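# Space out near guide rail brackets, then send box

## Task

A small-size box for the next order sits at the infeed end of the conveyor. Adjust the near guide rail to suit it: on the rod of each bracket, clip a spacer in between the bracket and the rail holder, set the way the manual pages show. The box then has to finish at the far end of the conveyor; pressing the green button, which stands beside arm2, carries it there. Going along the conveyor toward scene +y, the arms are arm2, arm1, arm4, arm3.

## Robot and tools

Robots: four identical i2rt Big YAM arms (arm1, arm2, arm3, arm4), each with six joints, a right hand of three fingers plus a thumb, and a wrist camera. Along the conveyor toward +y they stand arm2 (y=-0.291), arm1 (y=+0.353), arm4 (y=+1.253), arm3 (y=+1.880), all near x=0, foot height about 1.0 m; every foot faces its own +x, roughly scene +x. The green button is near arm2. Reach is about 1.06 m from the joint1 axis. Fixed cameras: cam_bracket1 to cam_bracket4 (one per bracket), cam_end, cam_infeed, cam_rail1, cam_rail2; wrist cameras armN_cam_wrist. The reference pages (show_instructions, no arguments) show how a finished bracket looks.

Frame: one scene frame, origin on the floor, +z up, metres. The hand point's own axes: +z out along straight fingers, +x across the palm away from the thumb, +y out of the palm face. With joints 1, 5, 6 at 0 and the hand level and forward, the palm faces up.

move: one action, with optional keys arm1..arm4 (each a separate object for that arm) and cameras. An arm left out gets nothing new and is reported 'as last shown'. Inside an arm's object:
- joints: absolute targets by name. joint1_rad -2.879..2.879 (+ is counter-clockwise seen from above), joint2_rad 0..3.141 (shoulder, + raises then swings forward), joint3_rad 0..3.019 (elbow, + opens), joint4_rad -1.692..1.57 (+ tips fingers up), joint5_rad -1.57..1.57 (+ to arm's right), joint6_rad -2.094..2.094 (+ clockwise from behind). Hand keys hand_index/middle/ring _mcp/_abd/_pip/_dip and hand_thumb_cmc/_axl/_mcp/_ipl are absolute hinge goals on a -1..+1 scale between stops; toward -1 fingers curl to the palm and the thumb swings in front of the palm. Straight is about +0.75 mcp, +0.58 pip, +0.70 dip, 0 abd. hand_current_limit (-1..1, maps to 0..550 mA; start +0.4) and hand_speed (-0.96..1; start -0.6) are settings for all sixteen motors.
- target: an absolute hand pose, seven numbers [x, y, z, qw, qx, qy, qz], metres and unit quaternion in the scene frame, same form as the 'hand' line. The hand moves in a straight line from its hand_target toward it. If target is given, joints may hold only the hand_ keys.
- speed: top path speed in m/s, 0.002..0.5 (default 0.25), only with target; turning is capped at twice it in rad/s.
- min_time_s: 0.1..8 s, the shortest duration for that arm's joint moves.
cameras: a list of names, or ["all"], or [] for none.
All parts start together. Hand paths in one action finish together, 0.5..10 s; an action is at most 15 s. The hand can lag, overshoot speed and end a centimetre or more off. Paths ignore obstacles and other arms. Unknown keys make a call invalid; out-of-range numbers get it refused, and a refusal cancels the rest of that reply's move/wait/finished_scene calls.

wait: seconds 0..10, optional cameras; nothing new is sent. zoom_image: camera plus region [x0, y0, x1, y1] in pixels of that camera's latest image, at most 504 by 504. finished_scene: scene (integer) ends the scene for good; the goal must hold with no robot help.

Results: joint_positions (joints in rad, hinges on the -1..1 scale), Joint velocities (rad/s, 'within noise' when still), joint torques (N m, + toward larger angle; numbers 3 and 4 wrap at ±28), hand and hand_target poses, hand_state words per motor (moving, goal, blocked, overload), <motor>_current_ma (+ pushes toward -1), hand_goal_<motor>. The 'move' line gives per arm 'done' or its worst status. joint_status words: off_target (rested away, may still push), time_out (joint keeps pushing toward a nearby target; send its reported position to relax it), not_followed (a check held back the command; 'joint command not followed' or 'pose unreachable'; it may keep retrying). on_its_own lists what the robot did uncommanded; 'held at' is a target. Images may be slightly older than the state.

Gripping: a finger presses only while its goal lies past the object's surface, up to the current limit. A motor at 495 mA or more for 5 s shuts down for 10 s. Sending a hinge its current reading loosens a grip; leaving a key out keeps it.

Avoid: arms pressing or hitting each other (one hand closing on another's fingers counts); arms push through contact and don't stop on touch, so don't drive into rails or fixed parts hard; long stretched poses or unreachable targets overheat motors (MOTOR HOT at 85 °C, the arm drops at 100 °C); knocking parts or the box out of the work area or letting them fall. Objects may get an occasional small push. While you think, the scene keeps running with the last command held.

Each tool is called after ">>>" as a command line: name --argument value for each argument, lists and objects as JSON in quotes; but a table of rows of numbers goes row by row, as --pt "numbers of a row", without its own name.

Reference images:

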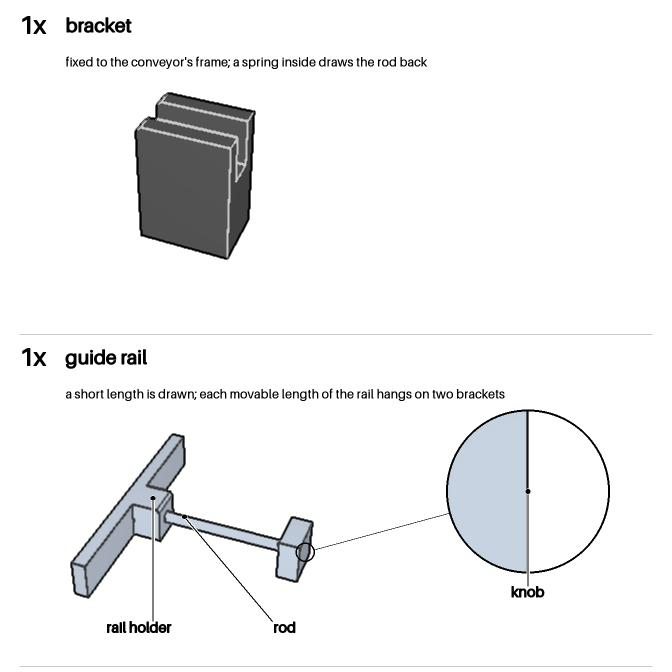

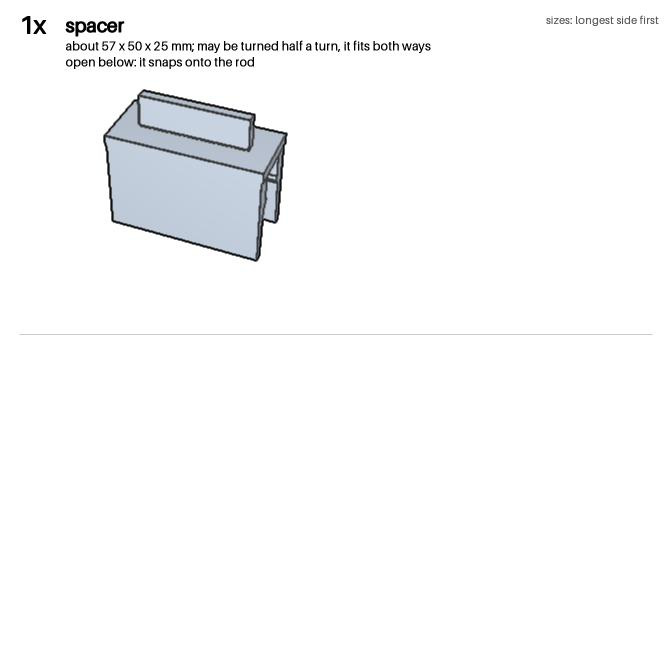

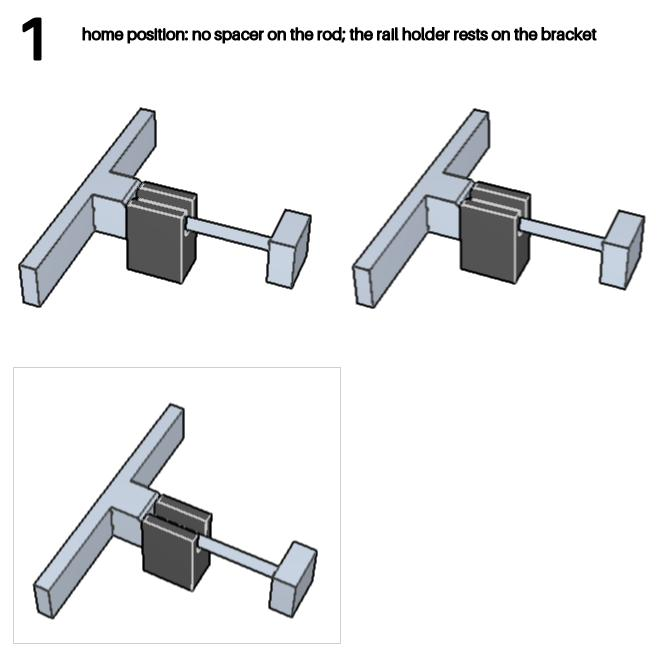

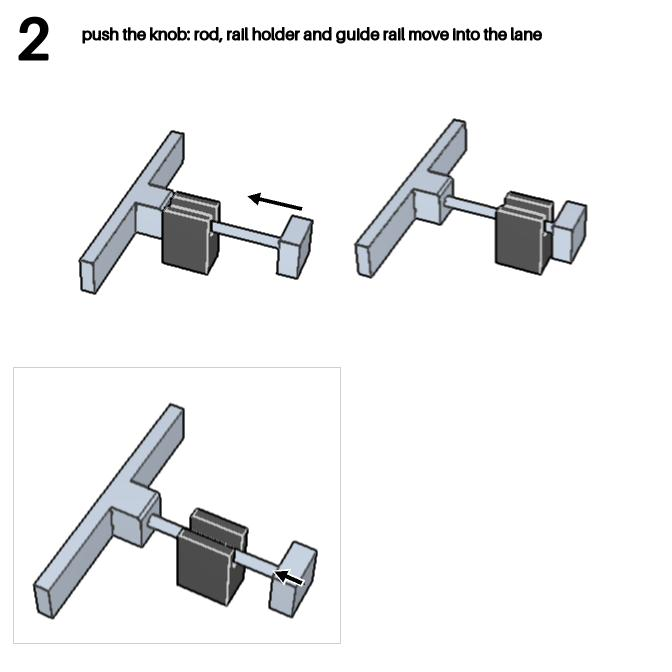

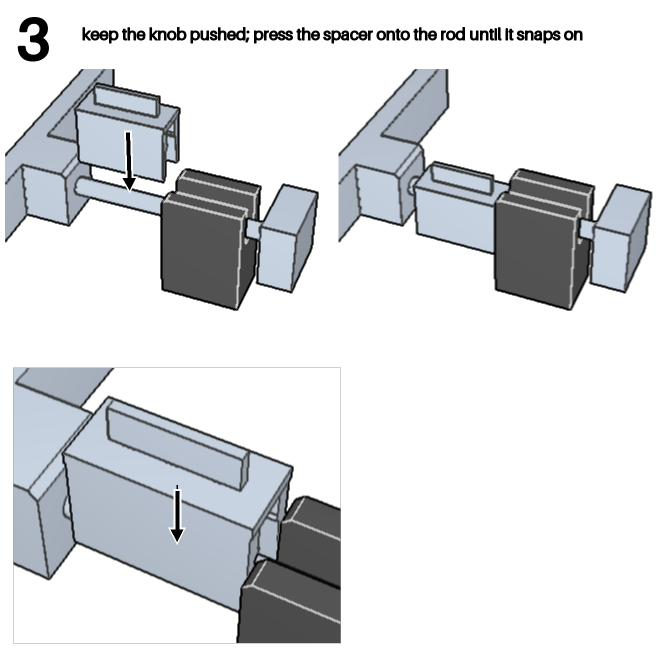

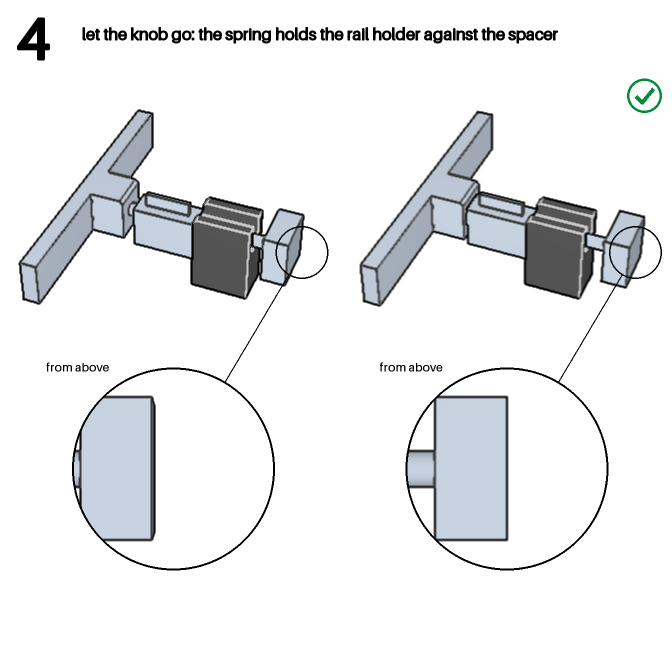

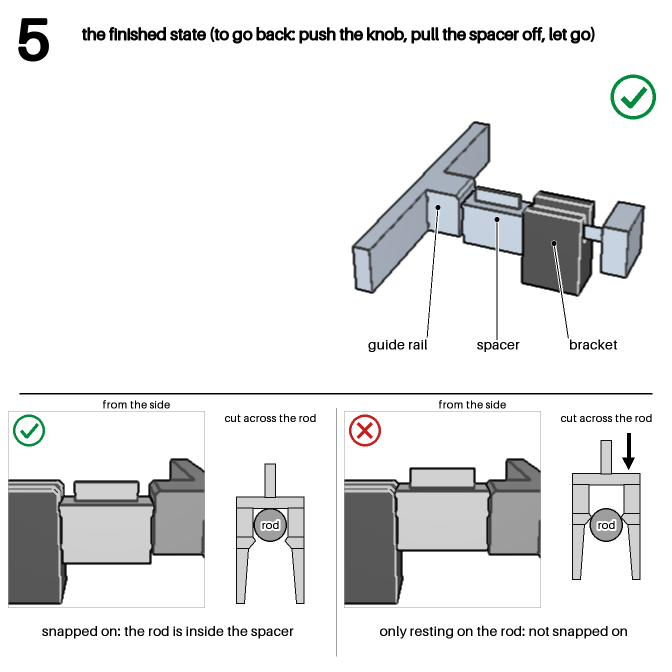

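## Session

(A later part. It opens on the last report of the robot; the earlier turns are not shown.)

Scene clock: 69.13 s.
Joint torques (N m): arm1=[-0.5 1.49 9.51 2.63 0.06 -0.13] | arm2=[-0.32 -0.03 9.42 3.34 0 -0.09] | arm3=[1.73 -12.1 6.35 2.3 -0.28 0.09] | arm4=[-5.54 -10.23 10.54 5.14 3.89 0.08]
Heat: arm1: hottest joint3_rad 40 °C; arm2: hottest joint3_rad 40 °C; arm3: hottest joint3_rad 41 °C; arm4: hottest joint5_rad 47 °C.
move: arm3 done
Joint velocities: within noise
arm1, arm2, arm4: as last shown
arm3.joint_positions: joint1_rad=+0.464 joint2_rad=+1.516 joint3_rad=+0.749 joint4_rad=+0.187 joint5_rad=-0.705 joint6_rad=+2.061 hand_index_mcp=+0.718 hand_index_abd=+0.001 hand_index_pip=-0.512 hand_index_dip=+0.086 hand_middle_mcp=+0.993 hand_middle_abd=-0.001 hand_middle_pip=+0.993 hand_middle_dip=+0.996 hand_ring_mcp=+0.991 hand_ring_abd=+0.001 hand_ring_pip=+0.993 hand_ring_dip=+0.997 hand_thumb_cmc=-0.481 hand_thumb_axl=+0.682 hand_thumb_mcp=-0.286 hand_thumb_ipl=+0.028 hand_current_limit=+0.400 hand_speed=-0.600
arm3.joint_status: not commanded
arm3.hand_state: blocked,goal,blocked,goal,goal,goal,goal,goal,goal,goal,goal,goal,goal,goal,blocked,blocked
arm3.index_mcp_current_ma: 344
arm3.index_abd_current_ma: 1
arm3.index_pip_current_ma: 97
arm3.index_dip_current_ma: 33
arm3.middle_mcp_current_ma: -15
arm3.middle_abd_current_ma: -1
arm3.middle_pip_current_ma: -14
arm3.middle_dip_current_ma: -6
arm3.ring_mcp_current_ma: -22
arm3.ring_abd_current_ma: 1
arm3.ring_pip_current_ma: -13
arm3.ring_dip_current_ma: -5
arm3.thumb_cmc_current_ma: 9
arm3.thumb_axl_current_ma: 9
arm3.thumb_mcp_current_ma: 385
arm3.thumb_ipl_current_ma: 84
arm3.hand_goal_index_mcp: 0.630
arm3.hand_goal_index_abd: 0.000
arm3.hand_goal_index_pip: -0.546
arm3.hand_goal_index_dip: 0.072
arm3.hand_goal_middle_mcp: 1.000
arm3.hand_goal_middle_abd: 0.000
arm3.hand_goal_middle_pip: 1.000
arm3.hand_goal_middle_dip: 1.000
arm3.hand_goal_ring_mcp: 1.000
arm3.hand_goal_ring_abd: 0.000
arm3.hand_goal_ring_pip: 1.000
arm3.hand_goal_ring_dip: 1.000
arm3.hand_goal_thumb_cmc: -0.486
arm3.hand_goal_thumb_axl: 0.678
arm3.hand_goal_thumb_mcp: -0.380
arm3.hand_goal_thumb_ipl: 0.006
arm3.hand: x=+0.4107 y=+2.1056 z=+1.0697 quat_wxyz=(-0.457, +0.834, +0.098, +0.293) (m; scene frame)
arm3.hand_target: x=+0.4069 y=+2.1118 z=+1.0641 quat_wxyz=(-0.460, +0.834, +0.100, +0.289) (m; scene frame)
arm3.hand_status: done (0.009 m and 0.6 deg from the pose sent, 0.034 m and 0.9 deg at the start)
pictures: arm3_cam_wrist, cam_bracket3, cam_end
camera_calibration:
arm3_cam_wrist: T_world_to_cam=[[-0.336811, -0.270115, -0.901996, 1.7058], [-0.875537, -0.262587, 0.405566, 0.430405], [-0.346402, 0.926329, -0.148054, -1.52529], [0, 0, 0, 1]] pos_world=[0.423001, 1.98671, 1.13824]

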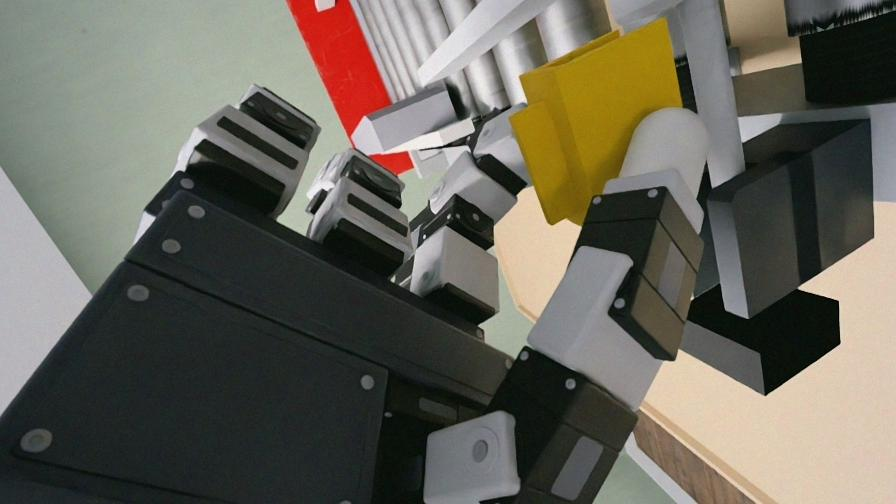

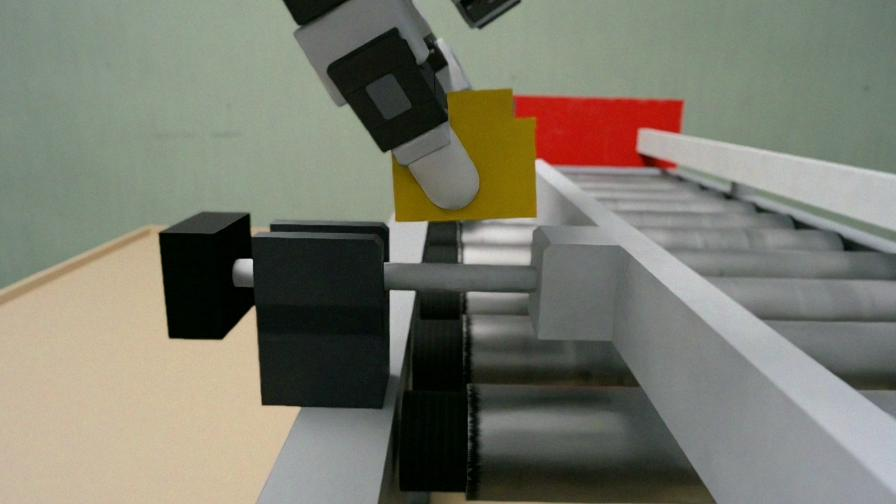

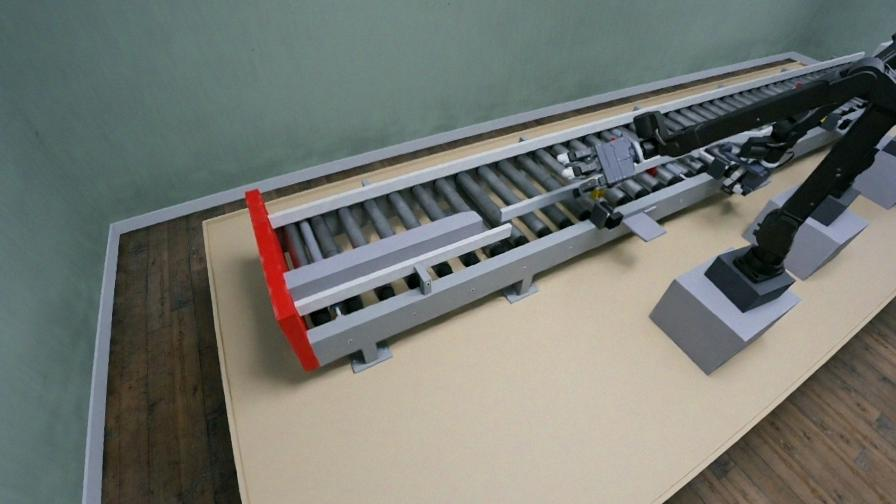

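>>> move --arm3 '{"target": [0.404, 2.112, 1.036, 0.4618, -0.8355, -0.0954, -0.2819], "speed": 0.06}' --cameras '["arm3_cam_wrist", "cam_bracket3", "cam_end"]'

>>> zoom_image --camera "cam_bracket3" --region '[220, 20, 640, 420]'

>>> zoom_image --camera "cam_end" --region '[560, 150, 660, 240]'

>>> zoom_image --camera "arm3_cam_wrist" --region '[446, 0, 896, 300]'

Scene clock: 72.03 s.
Joint torques (N m): arm1=[-0.5 1.38 9.5 2.62 0.07 -0.14] | arm2=[-1.2 0.32 9.2 3.49 -0.02 -0.04] | arm3=[1.55 -11.93 5.55 2.24 -0.41 0.2] | arm4=[-5.3 -10.23 10.54 5.14 3.89 0.07]
Heat: arm1: hottest joint3_rad 40 °C; arm2: hottest joint3_rad 40 °C; arm3: hottest joint3_rad 41 °C; arm4: hottest joint5_rad 48 °C.
move: arm3 off_target
Joint velocities: within noise
arm1, arm2, arm4: as last shown
arm3.joint_positions: joint1_rad=+0.465 joint2_rad=+1.576 joint3_rad=+0.730 joint4_rad=+0.262 joint5_rad=-0.707 joint6_rad=+2.064 hand_index_mcp=+0.717 hand_index_abd=+0.001 hand_index_pip=-0.512 hand_index_dip=+0.086 hand_middle_mcp=+0.993 hand_middle_abd=-0.001 hand_middle_pip=+0.993 hand_middle_dip=+0.996 hand_ring_mcp=+0.991 hand_ring_abd=+0.001 hand_ring_pip=+0.993 hand_ring_dip=+0.997 hand_thumb_cmc=-0.485 hand_thumb_axl=+0.678 hand_thumb_mcp=-0.286 hand_thumb_ipl=+0.029 hand_current_limit=+0.400 hand_speed=-0.600
arm3.joint_status: not commanded
arm3.hand_state: blocked,goal,blocked,goal,goal,goal,goal,goal,goal,goal,goal,goal,goal,goal,blocked,blocked
arm3.index_mcp_current_ma: 340
arm3.index_abd_current_ma: 1
arm3.index_pip_current_ma: 97
arm3.index_dip_current_ma: 33
arm3.middle_mcp_current_ma: -15
arm3.middle_abd_current_ma: -1
arm3.middle_pip_current_ma: -14
arm3.middle_dip_current_ma: -6
arm3.ring_mcp_current_ma: -22
arm3.ring_abd_current_ma: 1
arm3.ring_pip_current_ma: -13
arm3.ring_dip_current_ma: -5
arm3.thumb_cmc_current_ma: 1
arm3.thumb_axl_current_ma: 1
arm3.thumb_mcp_current_ma: 385
arm3.thumb_ipl_current_ma: 87
arm3.hand_goal_index_mcp: 0.630
arm3.hand_goal_index_abd: 0.000
arm3.hand_goal_index_pip: -0.546
arm3.hand_goal_index_dip: 0.072
arm3.hand_goal_middle_mcp: 1.000
arm3.hand_goal_middle_abd: 0.000
arm3.hand_goal_middle_pip: 1.000
arm3.hand_goal_middle_dip: 1.000
arm3.hand_goal_ring_mcp: 1.000
arm3.hand_goal_ring_abd: 0.000
arm3.hand_goal_ring_pip: 1.000
arm3.hand_goal_ring_dip: 1.000
arm3.hand_goal_thumb_cmc: -0.486
arm3.hand_goal_thumb_axl: 0.678
arm3.hand_goal_thumb_mcp: -0.380
arm3.hand_goal_thumb_ipl: 0.006
arm3.hand: x=+0.4104 y=+2.1062 z=+1.0445 quat_wxyz=(-0.458, +0.835, +0.096, +0.290) (m; scene frame)
arm3.hand_target: x=+0.4039 y=+2.1119 z=+1.0361 quat_wxyz=(-0.462, +0.836, +0.096, +0.282) (m; scene frame)
arm3.hand_status: off_target (0.012 m and 1.0 deg from the pose sent, 0.035 m and 1.4 deg at the start)
pictures: arm3_cam_wrist, cam_bracket3, cam_end
camera_calibration:
arm3_cam_wrist: T_world_to_cam=[[-0.342766, -0.269631, -0.899895, 1.6823], [-0.872704, -0.263162, 0.411259, 0.43462], [-0.347706, 0.926307, -0.145105, -1.53214], [0, 0, 0, 1]] pos_world=[0.423195, 1.98721, 1.11283]

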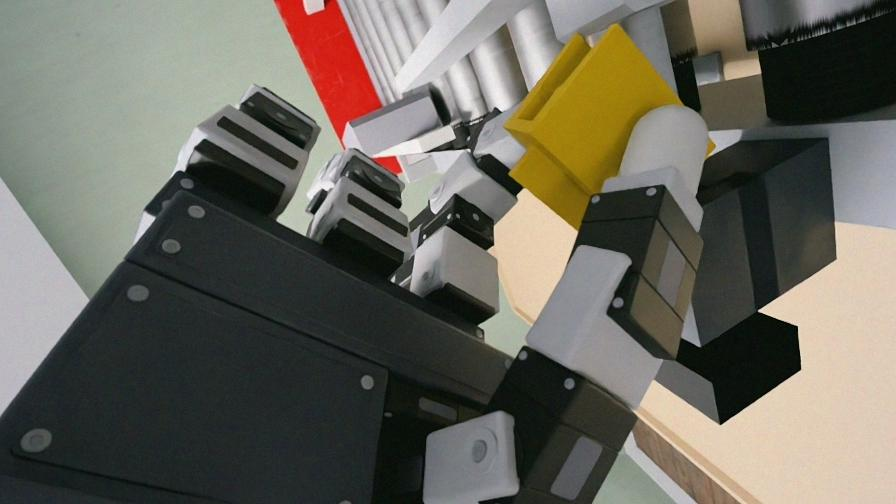

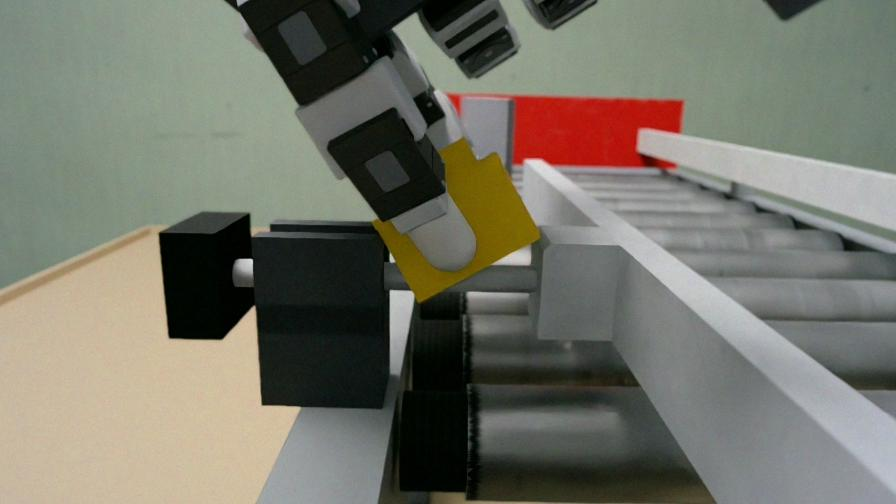

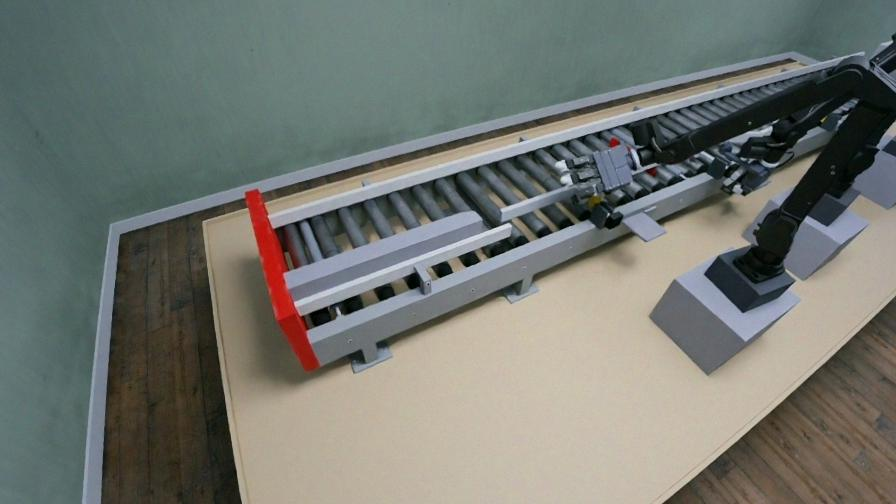

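Scaled by 1.200 from the camera's 896x504 image, which has a finer 1280x720 frame.

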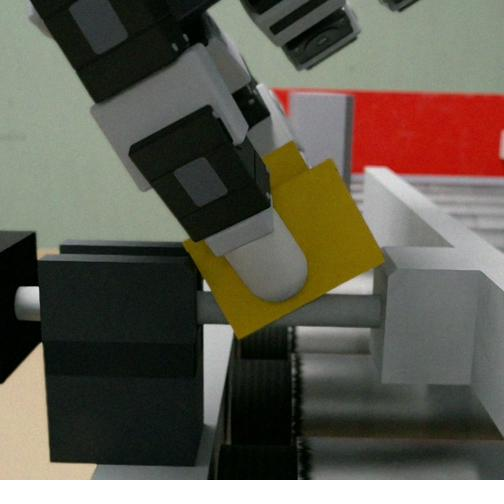

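Scaled by 5.040 from the camera's 896x504 image, which has a finer 1280x720 frame.

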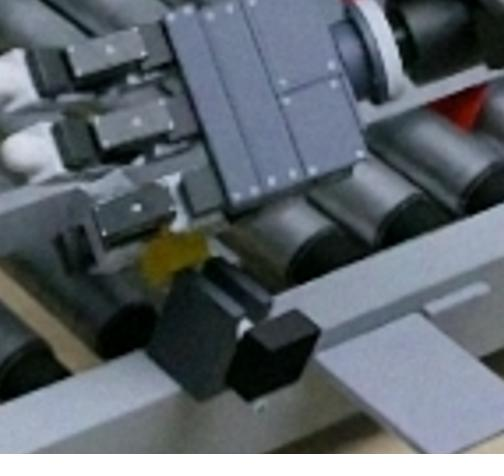

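Scaled by 1.120 from the camera's 896x504 image, which has a finer 1280x720 frame.

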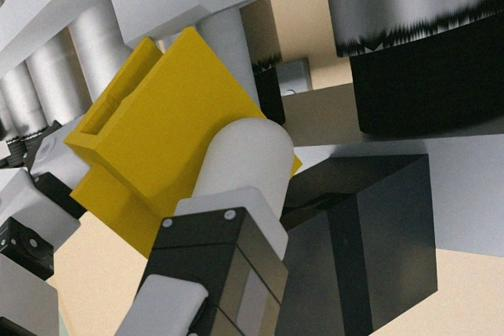

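>>> move --arm3 '{"target": [0.398, 2.112, 1.10, 0.4618, -0.8355, -0.0954, -0.2819], "speed": 0.12, "joints": {"hand_current_limit": 0.75}}'

>>> move --arm3 '{"target": [0.352, 2.112, 1.095, 0.4618, -0.8355, -0.0954, -0.2819], "speed": 0.12, "joints": {"hand_index_mcp": 0.6, "hand_thumb_mcp": -0.41}}' --cameras '["cam_bracket3", "arm3_cam_wrist"]'

Scene clock: 73.47 s.
Joint torques (N m): arm1=[-0.56 1.38 9.52 2.62 0.06 -0.12] | arm2=[0.21 0.79 9.54 3.17 0.06 -0.05] | arm3=[1.49 -12.04 10.13 1.09 -0.32 0.16] | arm4=[-5.36 -10.34 10.55 5.11 3.89 0.08]
Heat: arm1: hottest joint3_rad 40 °C; arm2: hottest joint3_rad 40 °C; arm3: hottest joint3_rad 41 °C; arm4: hottest joint5_rad 49 °C.
move: arm3 off_target
Joint velocities: within noise
arm1, arm2, arm4: as last shown
arm3.joint_positions: joint1_rad=+0.469 joint2_rad=+1.432 joint3_rad=+0.730 joint4_rad=+0.089 joint5_rad=-0.705 joint6_rad=+2.068 hand_index_mcp=+0.717 hand_index_abd=+0.001 hand_index_pip=-0.512 hand_index_dip=+0.086 hand_middle_mcp=+0.993 hand_middle_abd=-0.001 hand_middle_pip=+0.993 hand_middle_dip=+0.996 hand_ring_mcp=+0.991 hand_ring_abd=+0.001 hand_ring_pip=+0.993 hand_ring_dip=+0.997 hand_thumb_cmc=-0.483 hand_thumb_axl=+0.680 hand_thumb_mcp=-0.286 hand_thumb_ipl=+0.029 hand_current_limit=+0.750 hand_speed=-0.600
arm3.joint_status: all done
arm3.hand_state: blocked,goal,blocked,goal,goal,goal,goal,goal,goal,goal,goal,goal,goal,goal,blocked,blocked
arm3.index_mcp_current_ma: 340
arm3.index_abd_current_ma: 1
arm3.index_pip_current_ma: 99
arm3.index_dip_current_ma: 33
arm3.middle_mcp_current_ma: -15
arm3.middle_abd_current_ma: -1
arm3.middle_pip_current_ma: -14
arm3.middle_dip_current_ma: -6
arm3.ring_mcp_current_ma: -22
arm3.ring_abd_current_ma: 1
arm3.ring_pip_current_ma: -13
arm3.ring_dip_current_ma: -5
arm3.thumb_cmc_current_ma: 4
arm3.thumb_axl_current_ma: 4
arm3.thumb_mcp_current_ma: 473
arm3.thumb_ipl_current_ma: 89
arm3.hand_goal_index_mcp: 0.630
arm3.hand_goal_index_abd: 0.000
arm3.hand_goal_index_pip: -0.546
arm3.hand_goal_index_dip: 0.072
arm3.hand_goal_middle_mcp: 1.000
arm3.hand_goal_middle_abd: 0.000
arm3.hand_goal_middle_pip: 1.000
arm3.hand_goal_middle_dip: 1.000
arm3.hand_goal_ring_mcp: 1.000
arm3.hand_goal_ring_abd: 0.000
arm3.hand_goal_ring_pip: 1.000
arm3.hand_goal_ring_dip: 1.000
arm3.hand_goal_thumb_cmc: -0.486
arm3.hand_goal_thumb_axl: 0.678
arm3.hand_goal_thumb_mcp: -0.380
arm3.hand_goal_thumb_ipl: 0.006
arm3.hand: x=+0.3879 y=+2.1006 z=+1.0844 quat_wxyz=(-0.456, +0.841, +0.091, +0.276) (m; scene frame)
arm3.hand_target: x=+0.3974 y=+2.1117 z=+1.1004 quat_wxyz=(-0.462, +0.835, +0.096, +0.282) (m; scene frame)
arm3.hand_status: off_target (0.022 m and 1.2 deg from the pose sent, 0.057 m and 1.0 deg at the start)
pictures: none

Scene clock: 74.43 s.
Joint torques (N m): arm1=[-0.44 1.44 9.47 2.63 0.06 -0.12] | arm2=[0.03 0.15 9.25 3.34 0.07 -0.07] | arm3=[1.49 -10.46 6.84 1.99 -0.3 0.14] | arm4=[-5.42 -10.34 10.52 5.16 3.89 0.07]
Heat: arm1: hottest joint3_rad 40 °C; arm2: hottest joint3_rad 41 °C; arm3: hottest joint3_rad 41 °C; arm4: hottest joint5_rad 49 °C.
move: arm3 off_target
Joint velocities: within noise
arm1, arm2, arm4: as last shown
arm3.joint_positions: joint1_rad=+0.515 joint2_rad=+1.336 joint3_rad=+0.659 joint4_rad=+0.090 joint5_rad=-0.672 joint6_rad=+2.088 hand_index_mcp=+0.708 hand_index_abd=+0.001 hand_index_pip=-0.507 hand_index_dip=+0.087 hand_middle_mcp=+0.993 hand_middle_abd=-0.001 hand_middle_pip=+0.993 hand_middle_dip=+0.996 hand_ring_mcp=+0.991 hand_ring_abd=+0.001 hand_ring_pip=+0.993 hand_ring_dip=+0.997 hand_thumb_cmc=-0.482 hand_thumb_axl=+0.681 hand_thumb_mcp=-0.286 hand_thumb_ipl=+0.034 hand_current_limit=+0.750 hand_speed=-0.600
arm3.joint_status: hand_index_mcp off_target (ended at +0.708, target +0.600); hand_thumb_mcp off_target (ended at -0.286, target -0.410)
arm3.hand_state: blocked,goal,blocked,goal,goal,goal,goal,goal,goal,goal,goal,goal,goal,goal,blocked,blocked
arm3.index_mcp_current_ma: 441
arm3.index_abd_current_ma: 1
arm3.index_pip_current_ma: 114
arm3.index_dip_current_ma: 36
arm3.middle_mcp_current_ma: -15
arm3.middle_abd_current_ma: -1
arm3.middle_pip_current_ma: -14
arm3.middle_dip_current_ma: -6
arm3.ring_mcp_current_ma: -22
arm3.ring_abd_current_ma: 1
arm3.ring_pip_current_ma: -13
arm3.ring_dip_current_ma: -5
arm3.thumb_cmc_current_ma: 6
arm3.thumb_axl_current_ma: 6
arm3.thumb_mcp_current_ma: 481
arm3.thumb_ipl_current_ma: 111
arm3.hand_goal_index_mcp: 0.600
arm3.hand_goal_index_abd: 0.000
arm3.hand_goal_index_pip: -0.546
arm3.hand_goal_index_dip: 0.072
arm3.hand_goal_middle_mcp: 1.000
arm3.hand_goal_middle_abd: 0.000
arm3.hand_goal_middle_pip: 1.000
arm3.hand_goal_middle_dip: 1.000
arm3.hand_goal_ring_mcp: 1.000
arm3.hand_goal_ring_abd: 0.000
arm3.hand_goal_ring_pip: 1.000
arm3.hand_goal_ring_dip: 1.000
arm3.hand_goal_thumb_cmc: -0.486
arm3.hand_goal_thumb_axl: 0.678
arm3.hand_goal_thumb_mcp: -0.410
arm3.hand_goal_thumb_ipl: 0.006
arm3.hand: x=+0.3556 y=+2.1070 z=+1.0942 quat_wxyz=(-0.456, +0.839, +0.099, +0.281) (m; scene frame)
arm3.hand_target: x=+0.3520 y=+2.1118 z=+1.0950 quat_wxyz=(-0.460, +0.836, +0.100, +0.281) (m; scene frame)
arm3.hand_status: done (0.006 m and 0.8 deg from the pose sent, 0.039 m and 1.3 deg at the start; a joint's target at an end of its range on 19 of 29 steps)
pictures: arm3_cam_wrist, cam_bracket3
camera_calibration:
arm3_cam_wrist: T_world_to_cam=[[-0.354111, -0.282396, -0.891548, 1.73027], [-0.863239, -0.268024, 0.427763, 0.355363], [-0.359755, 0.921095, -0.148865, -1.5254], [0, 0, 0, 1]] pos_world=[0.3707, 1.98891, 1.16353]

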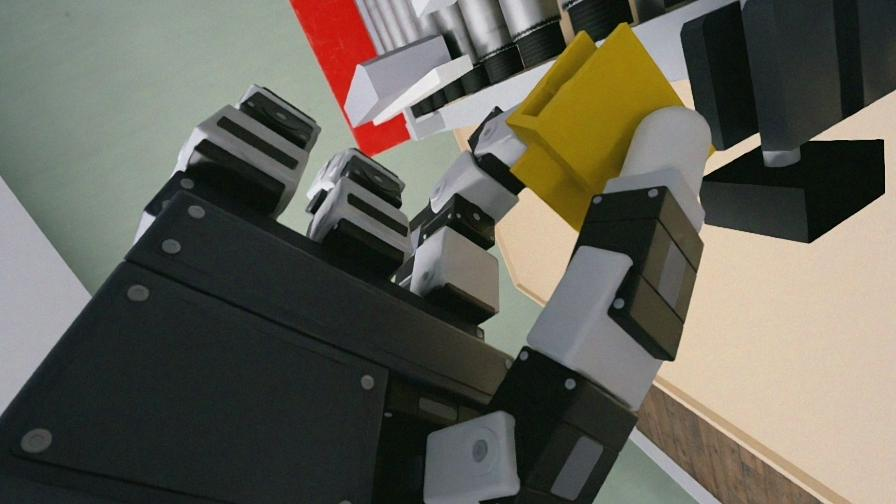

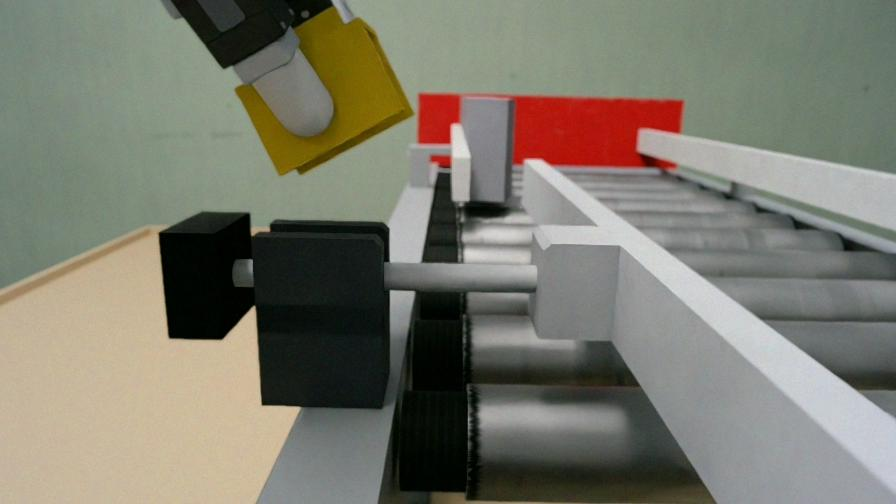

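>>> move --arm3 '{"target": [0.358, 2.112, 1.058, 0.4618, -0.8355, -0.0954, -0.2819], "speed": 0.06}' --cameras '["cam_bracket3"]'

>>> zoom_image --camera "cam_bracket3" --region '[220, 20, 640, 420]'

Scene clock: 75.63 s.
Joint torques (N m): arm1=[-0.38 1.49 9.51 2.63 0.06 -0.12] | arm2=[-1.14 -1.14 9.5 3.62 0.07 -0.02] | arm3=[0.21 -10.29 5.87 2.24 -0.44 0.12] | arm4=[-5.42 -10.23 10.52 5.11 3.9 0.08]
Heat: arm1: hottest joint3_rad 40 °C; arm2: hottest joint3_rad 41 °C; arm3: hottest joint3_rad 41 °C; arm4: hottest joint5_rad 49 °C.
move: arm3 done
Joint velocities: within noise
arm1, arm2, arm4: as last shown
arm3.joint_positions: joint1_rad=+0.515 joint2_rad=+1.424 joint3_rad=+0.631 joint4_rad=+0.221 joint5_rad=-0.672 joint6_rad=+2.088 hand_index_mcp=+0.708 hand_index_abd=+0.001 hand_index_pip=-0.507 hand_index_dip=+0.087 hand_middle_mcp=+0.993 hand_middle_abd=-0.001 hand_middle_pip=+0.993 hand_middle_dip=+0.996 hand_ring_mcp=+0.991 hand_ring_abd=+0.001 hand_ring_pip=+0.993 hand_ring_dip=+0.997 hand_thumb_cmc=-0.482 hand_thumb_axl=+0.681 hand_thumb_mcp=-0.286 hand_thumb_ipl=+0.034 hand_current_limit=+0.750 hand_speed=-0.600
arm3.joint_status: not commanded
arm3.hand_state: blocked,goal,blocked,goal,goal,goal,goal,goal,goal,goal,goal,goal,goal,goal,blocked,blocked
arm3.index_mcp_current_ma: 440
arm3.index_abd_current_ma: 1
arm3.index_pip_current_ma: 115
arm3.index_dip_current_ma: 37
arm3.middle_mcp_current_ma: -15
arm3.middle_abd_current_ma: -1
arm3.middle_pip_current_ma: -14
arm3.middle_dip_current_ma: -6
arm3.ring_mcp_current_ma: -22
arm3.ring_abd_current_ma: 1
arm3.ring_pip_current_ma: -13
arm3.ring_dip_current_ma: -5
arm3.thumb_cmc_current_ma: 6
arm3.thumb_axl_current_ma: 6
arm3.thumb_mcp_current_ma: 481
arm3.thumb_ipl_current_ma: 111
arm3.hand_goal_index_mcp: 0.600
arm3.hand_goal_index_abd: 0.000
arm3.hand_goal_index_pip: -0.546
arm3.hand_goal_index_dip: 0.072
arm3.hand_goal_middle_mcp: 1.000
arm3.hand_goal_middle_abd: 0.000
arm3.hand_goal_middle_pip: 1.000
arm3.hand_goal_middle_dip: 1.000
arm3.hand_goal_ring_mcp: 1.000
arm3.hand_goal_ring_abd: 0.000
arm3.hand_goal_ring_pip: 1.000
arm3.hand_goal_ring_dip: 1.000
arm3.hand_goal_thumb_cmc: -0.486
arm3.hand_goal_thumb_axl: 0.678
arm3.hand_goal_thumb_mcp: -0.410
arm3.hand_goal_thumb_ipl: 0.006
arm3.hand: x=+0.3622 y=+2.1098 z=+1.0642 quat_wxyz=(-0.458, +0.836, +0.101, +0.286) (m; scene frame)
arm3.hand_target: x=+0.3579 y=+2.1119 z=+1.0582 quat_wxyz=(-0.461, +0.836, +0.098, +0.281) (m; scene frame)
arm3.hand_status: done (0.008 m and 0.9 deg from the pose sent, 0.037 m and 0.8 deg at the start; a joint's target at an end of its range on 33 of 34 steps)
pictures: cam_bracket3

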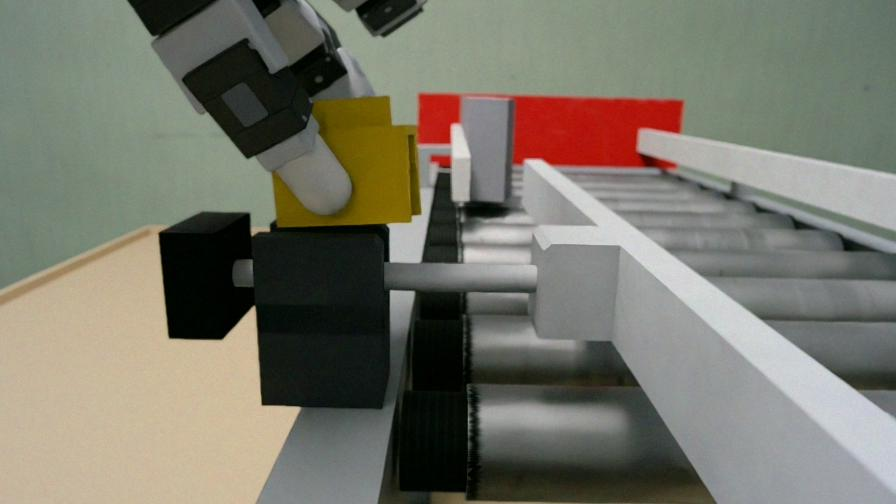

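Scaled by 1.200 from the camera's 896x504 image, which has a finer 1280x720 frame.

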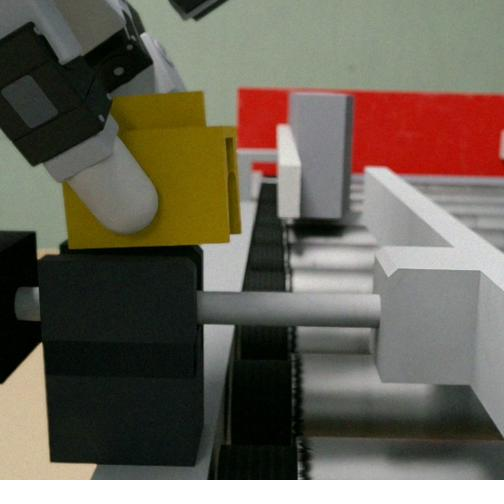

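>>> zoom_image --camera "cam_bracket3" --region '[250, 190, 430, 260]'

>>> zoom_image --camera "cam_bracket3" --region '[250, 100, 430, 240]'

Scaled by 2.800 from the camera's 896x504 image, which has a finer 1280x720 frame.

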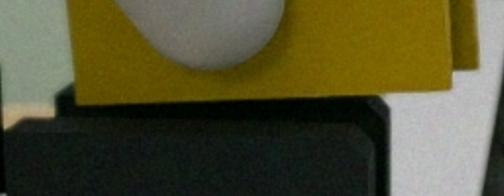

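Scaled by 2.800 from the camera's 896x504 image, which has a finer 1280x720 frame.

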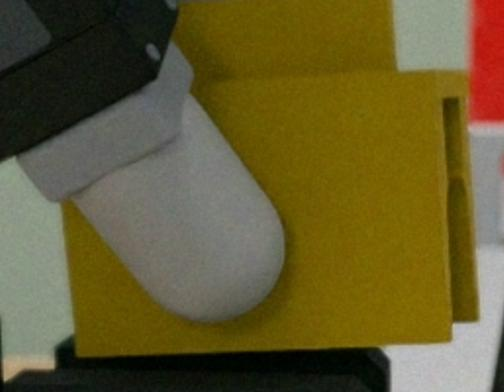

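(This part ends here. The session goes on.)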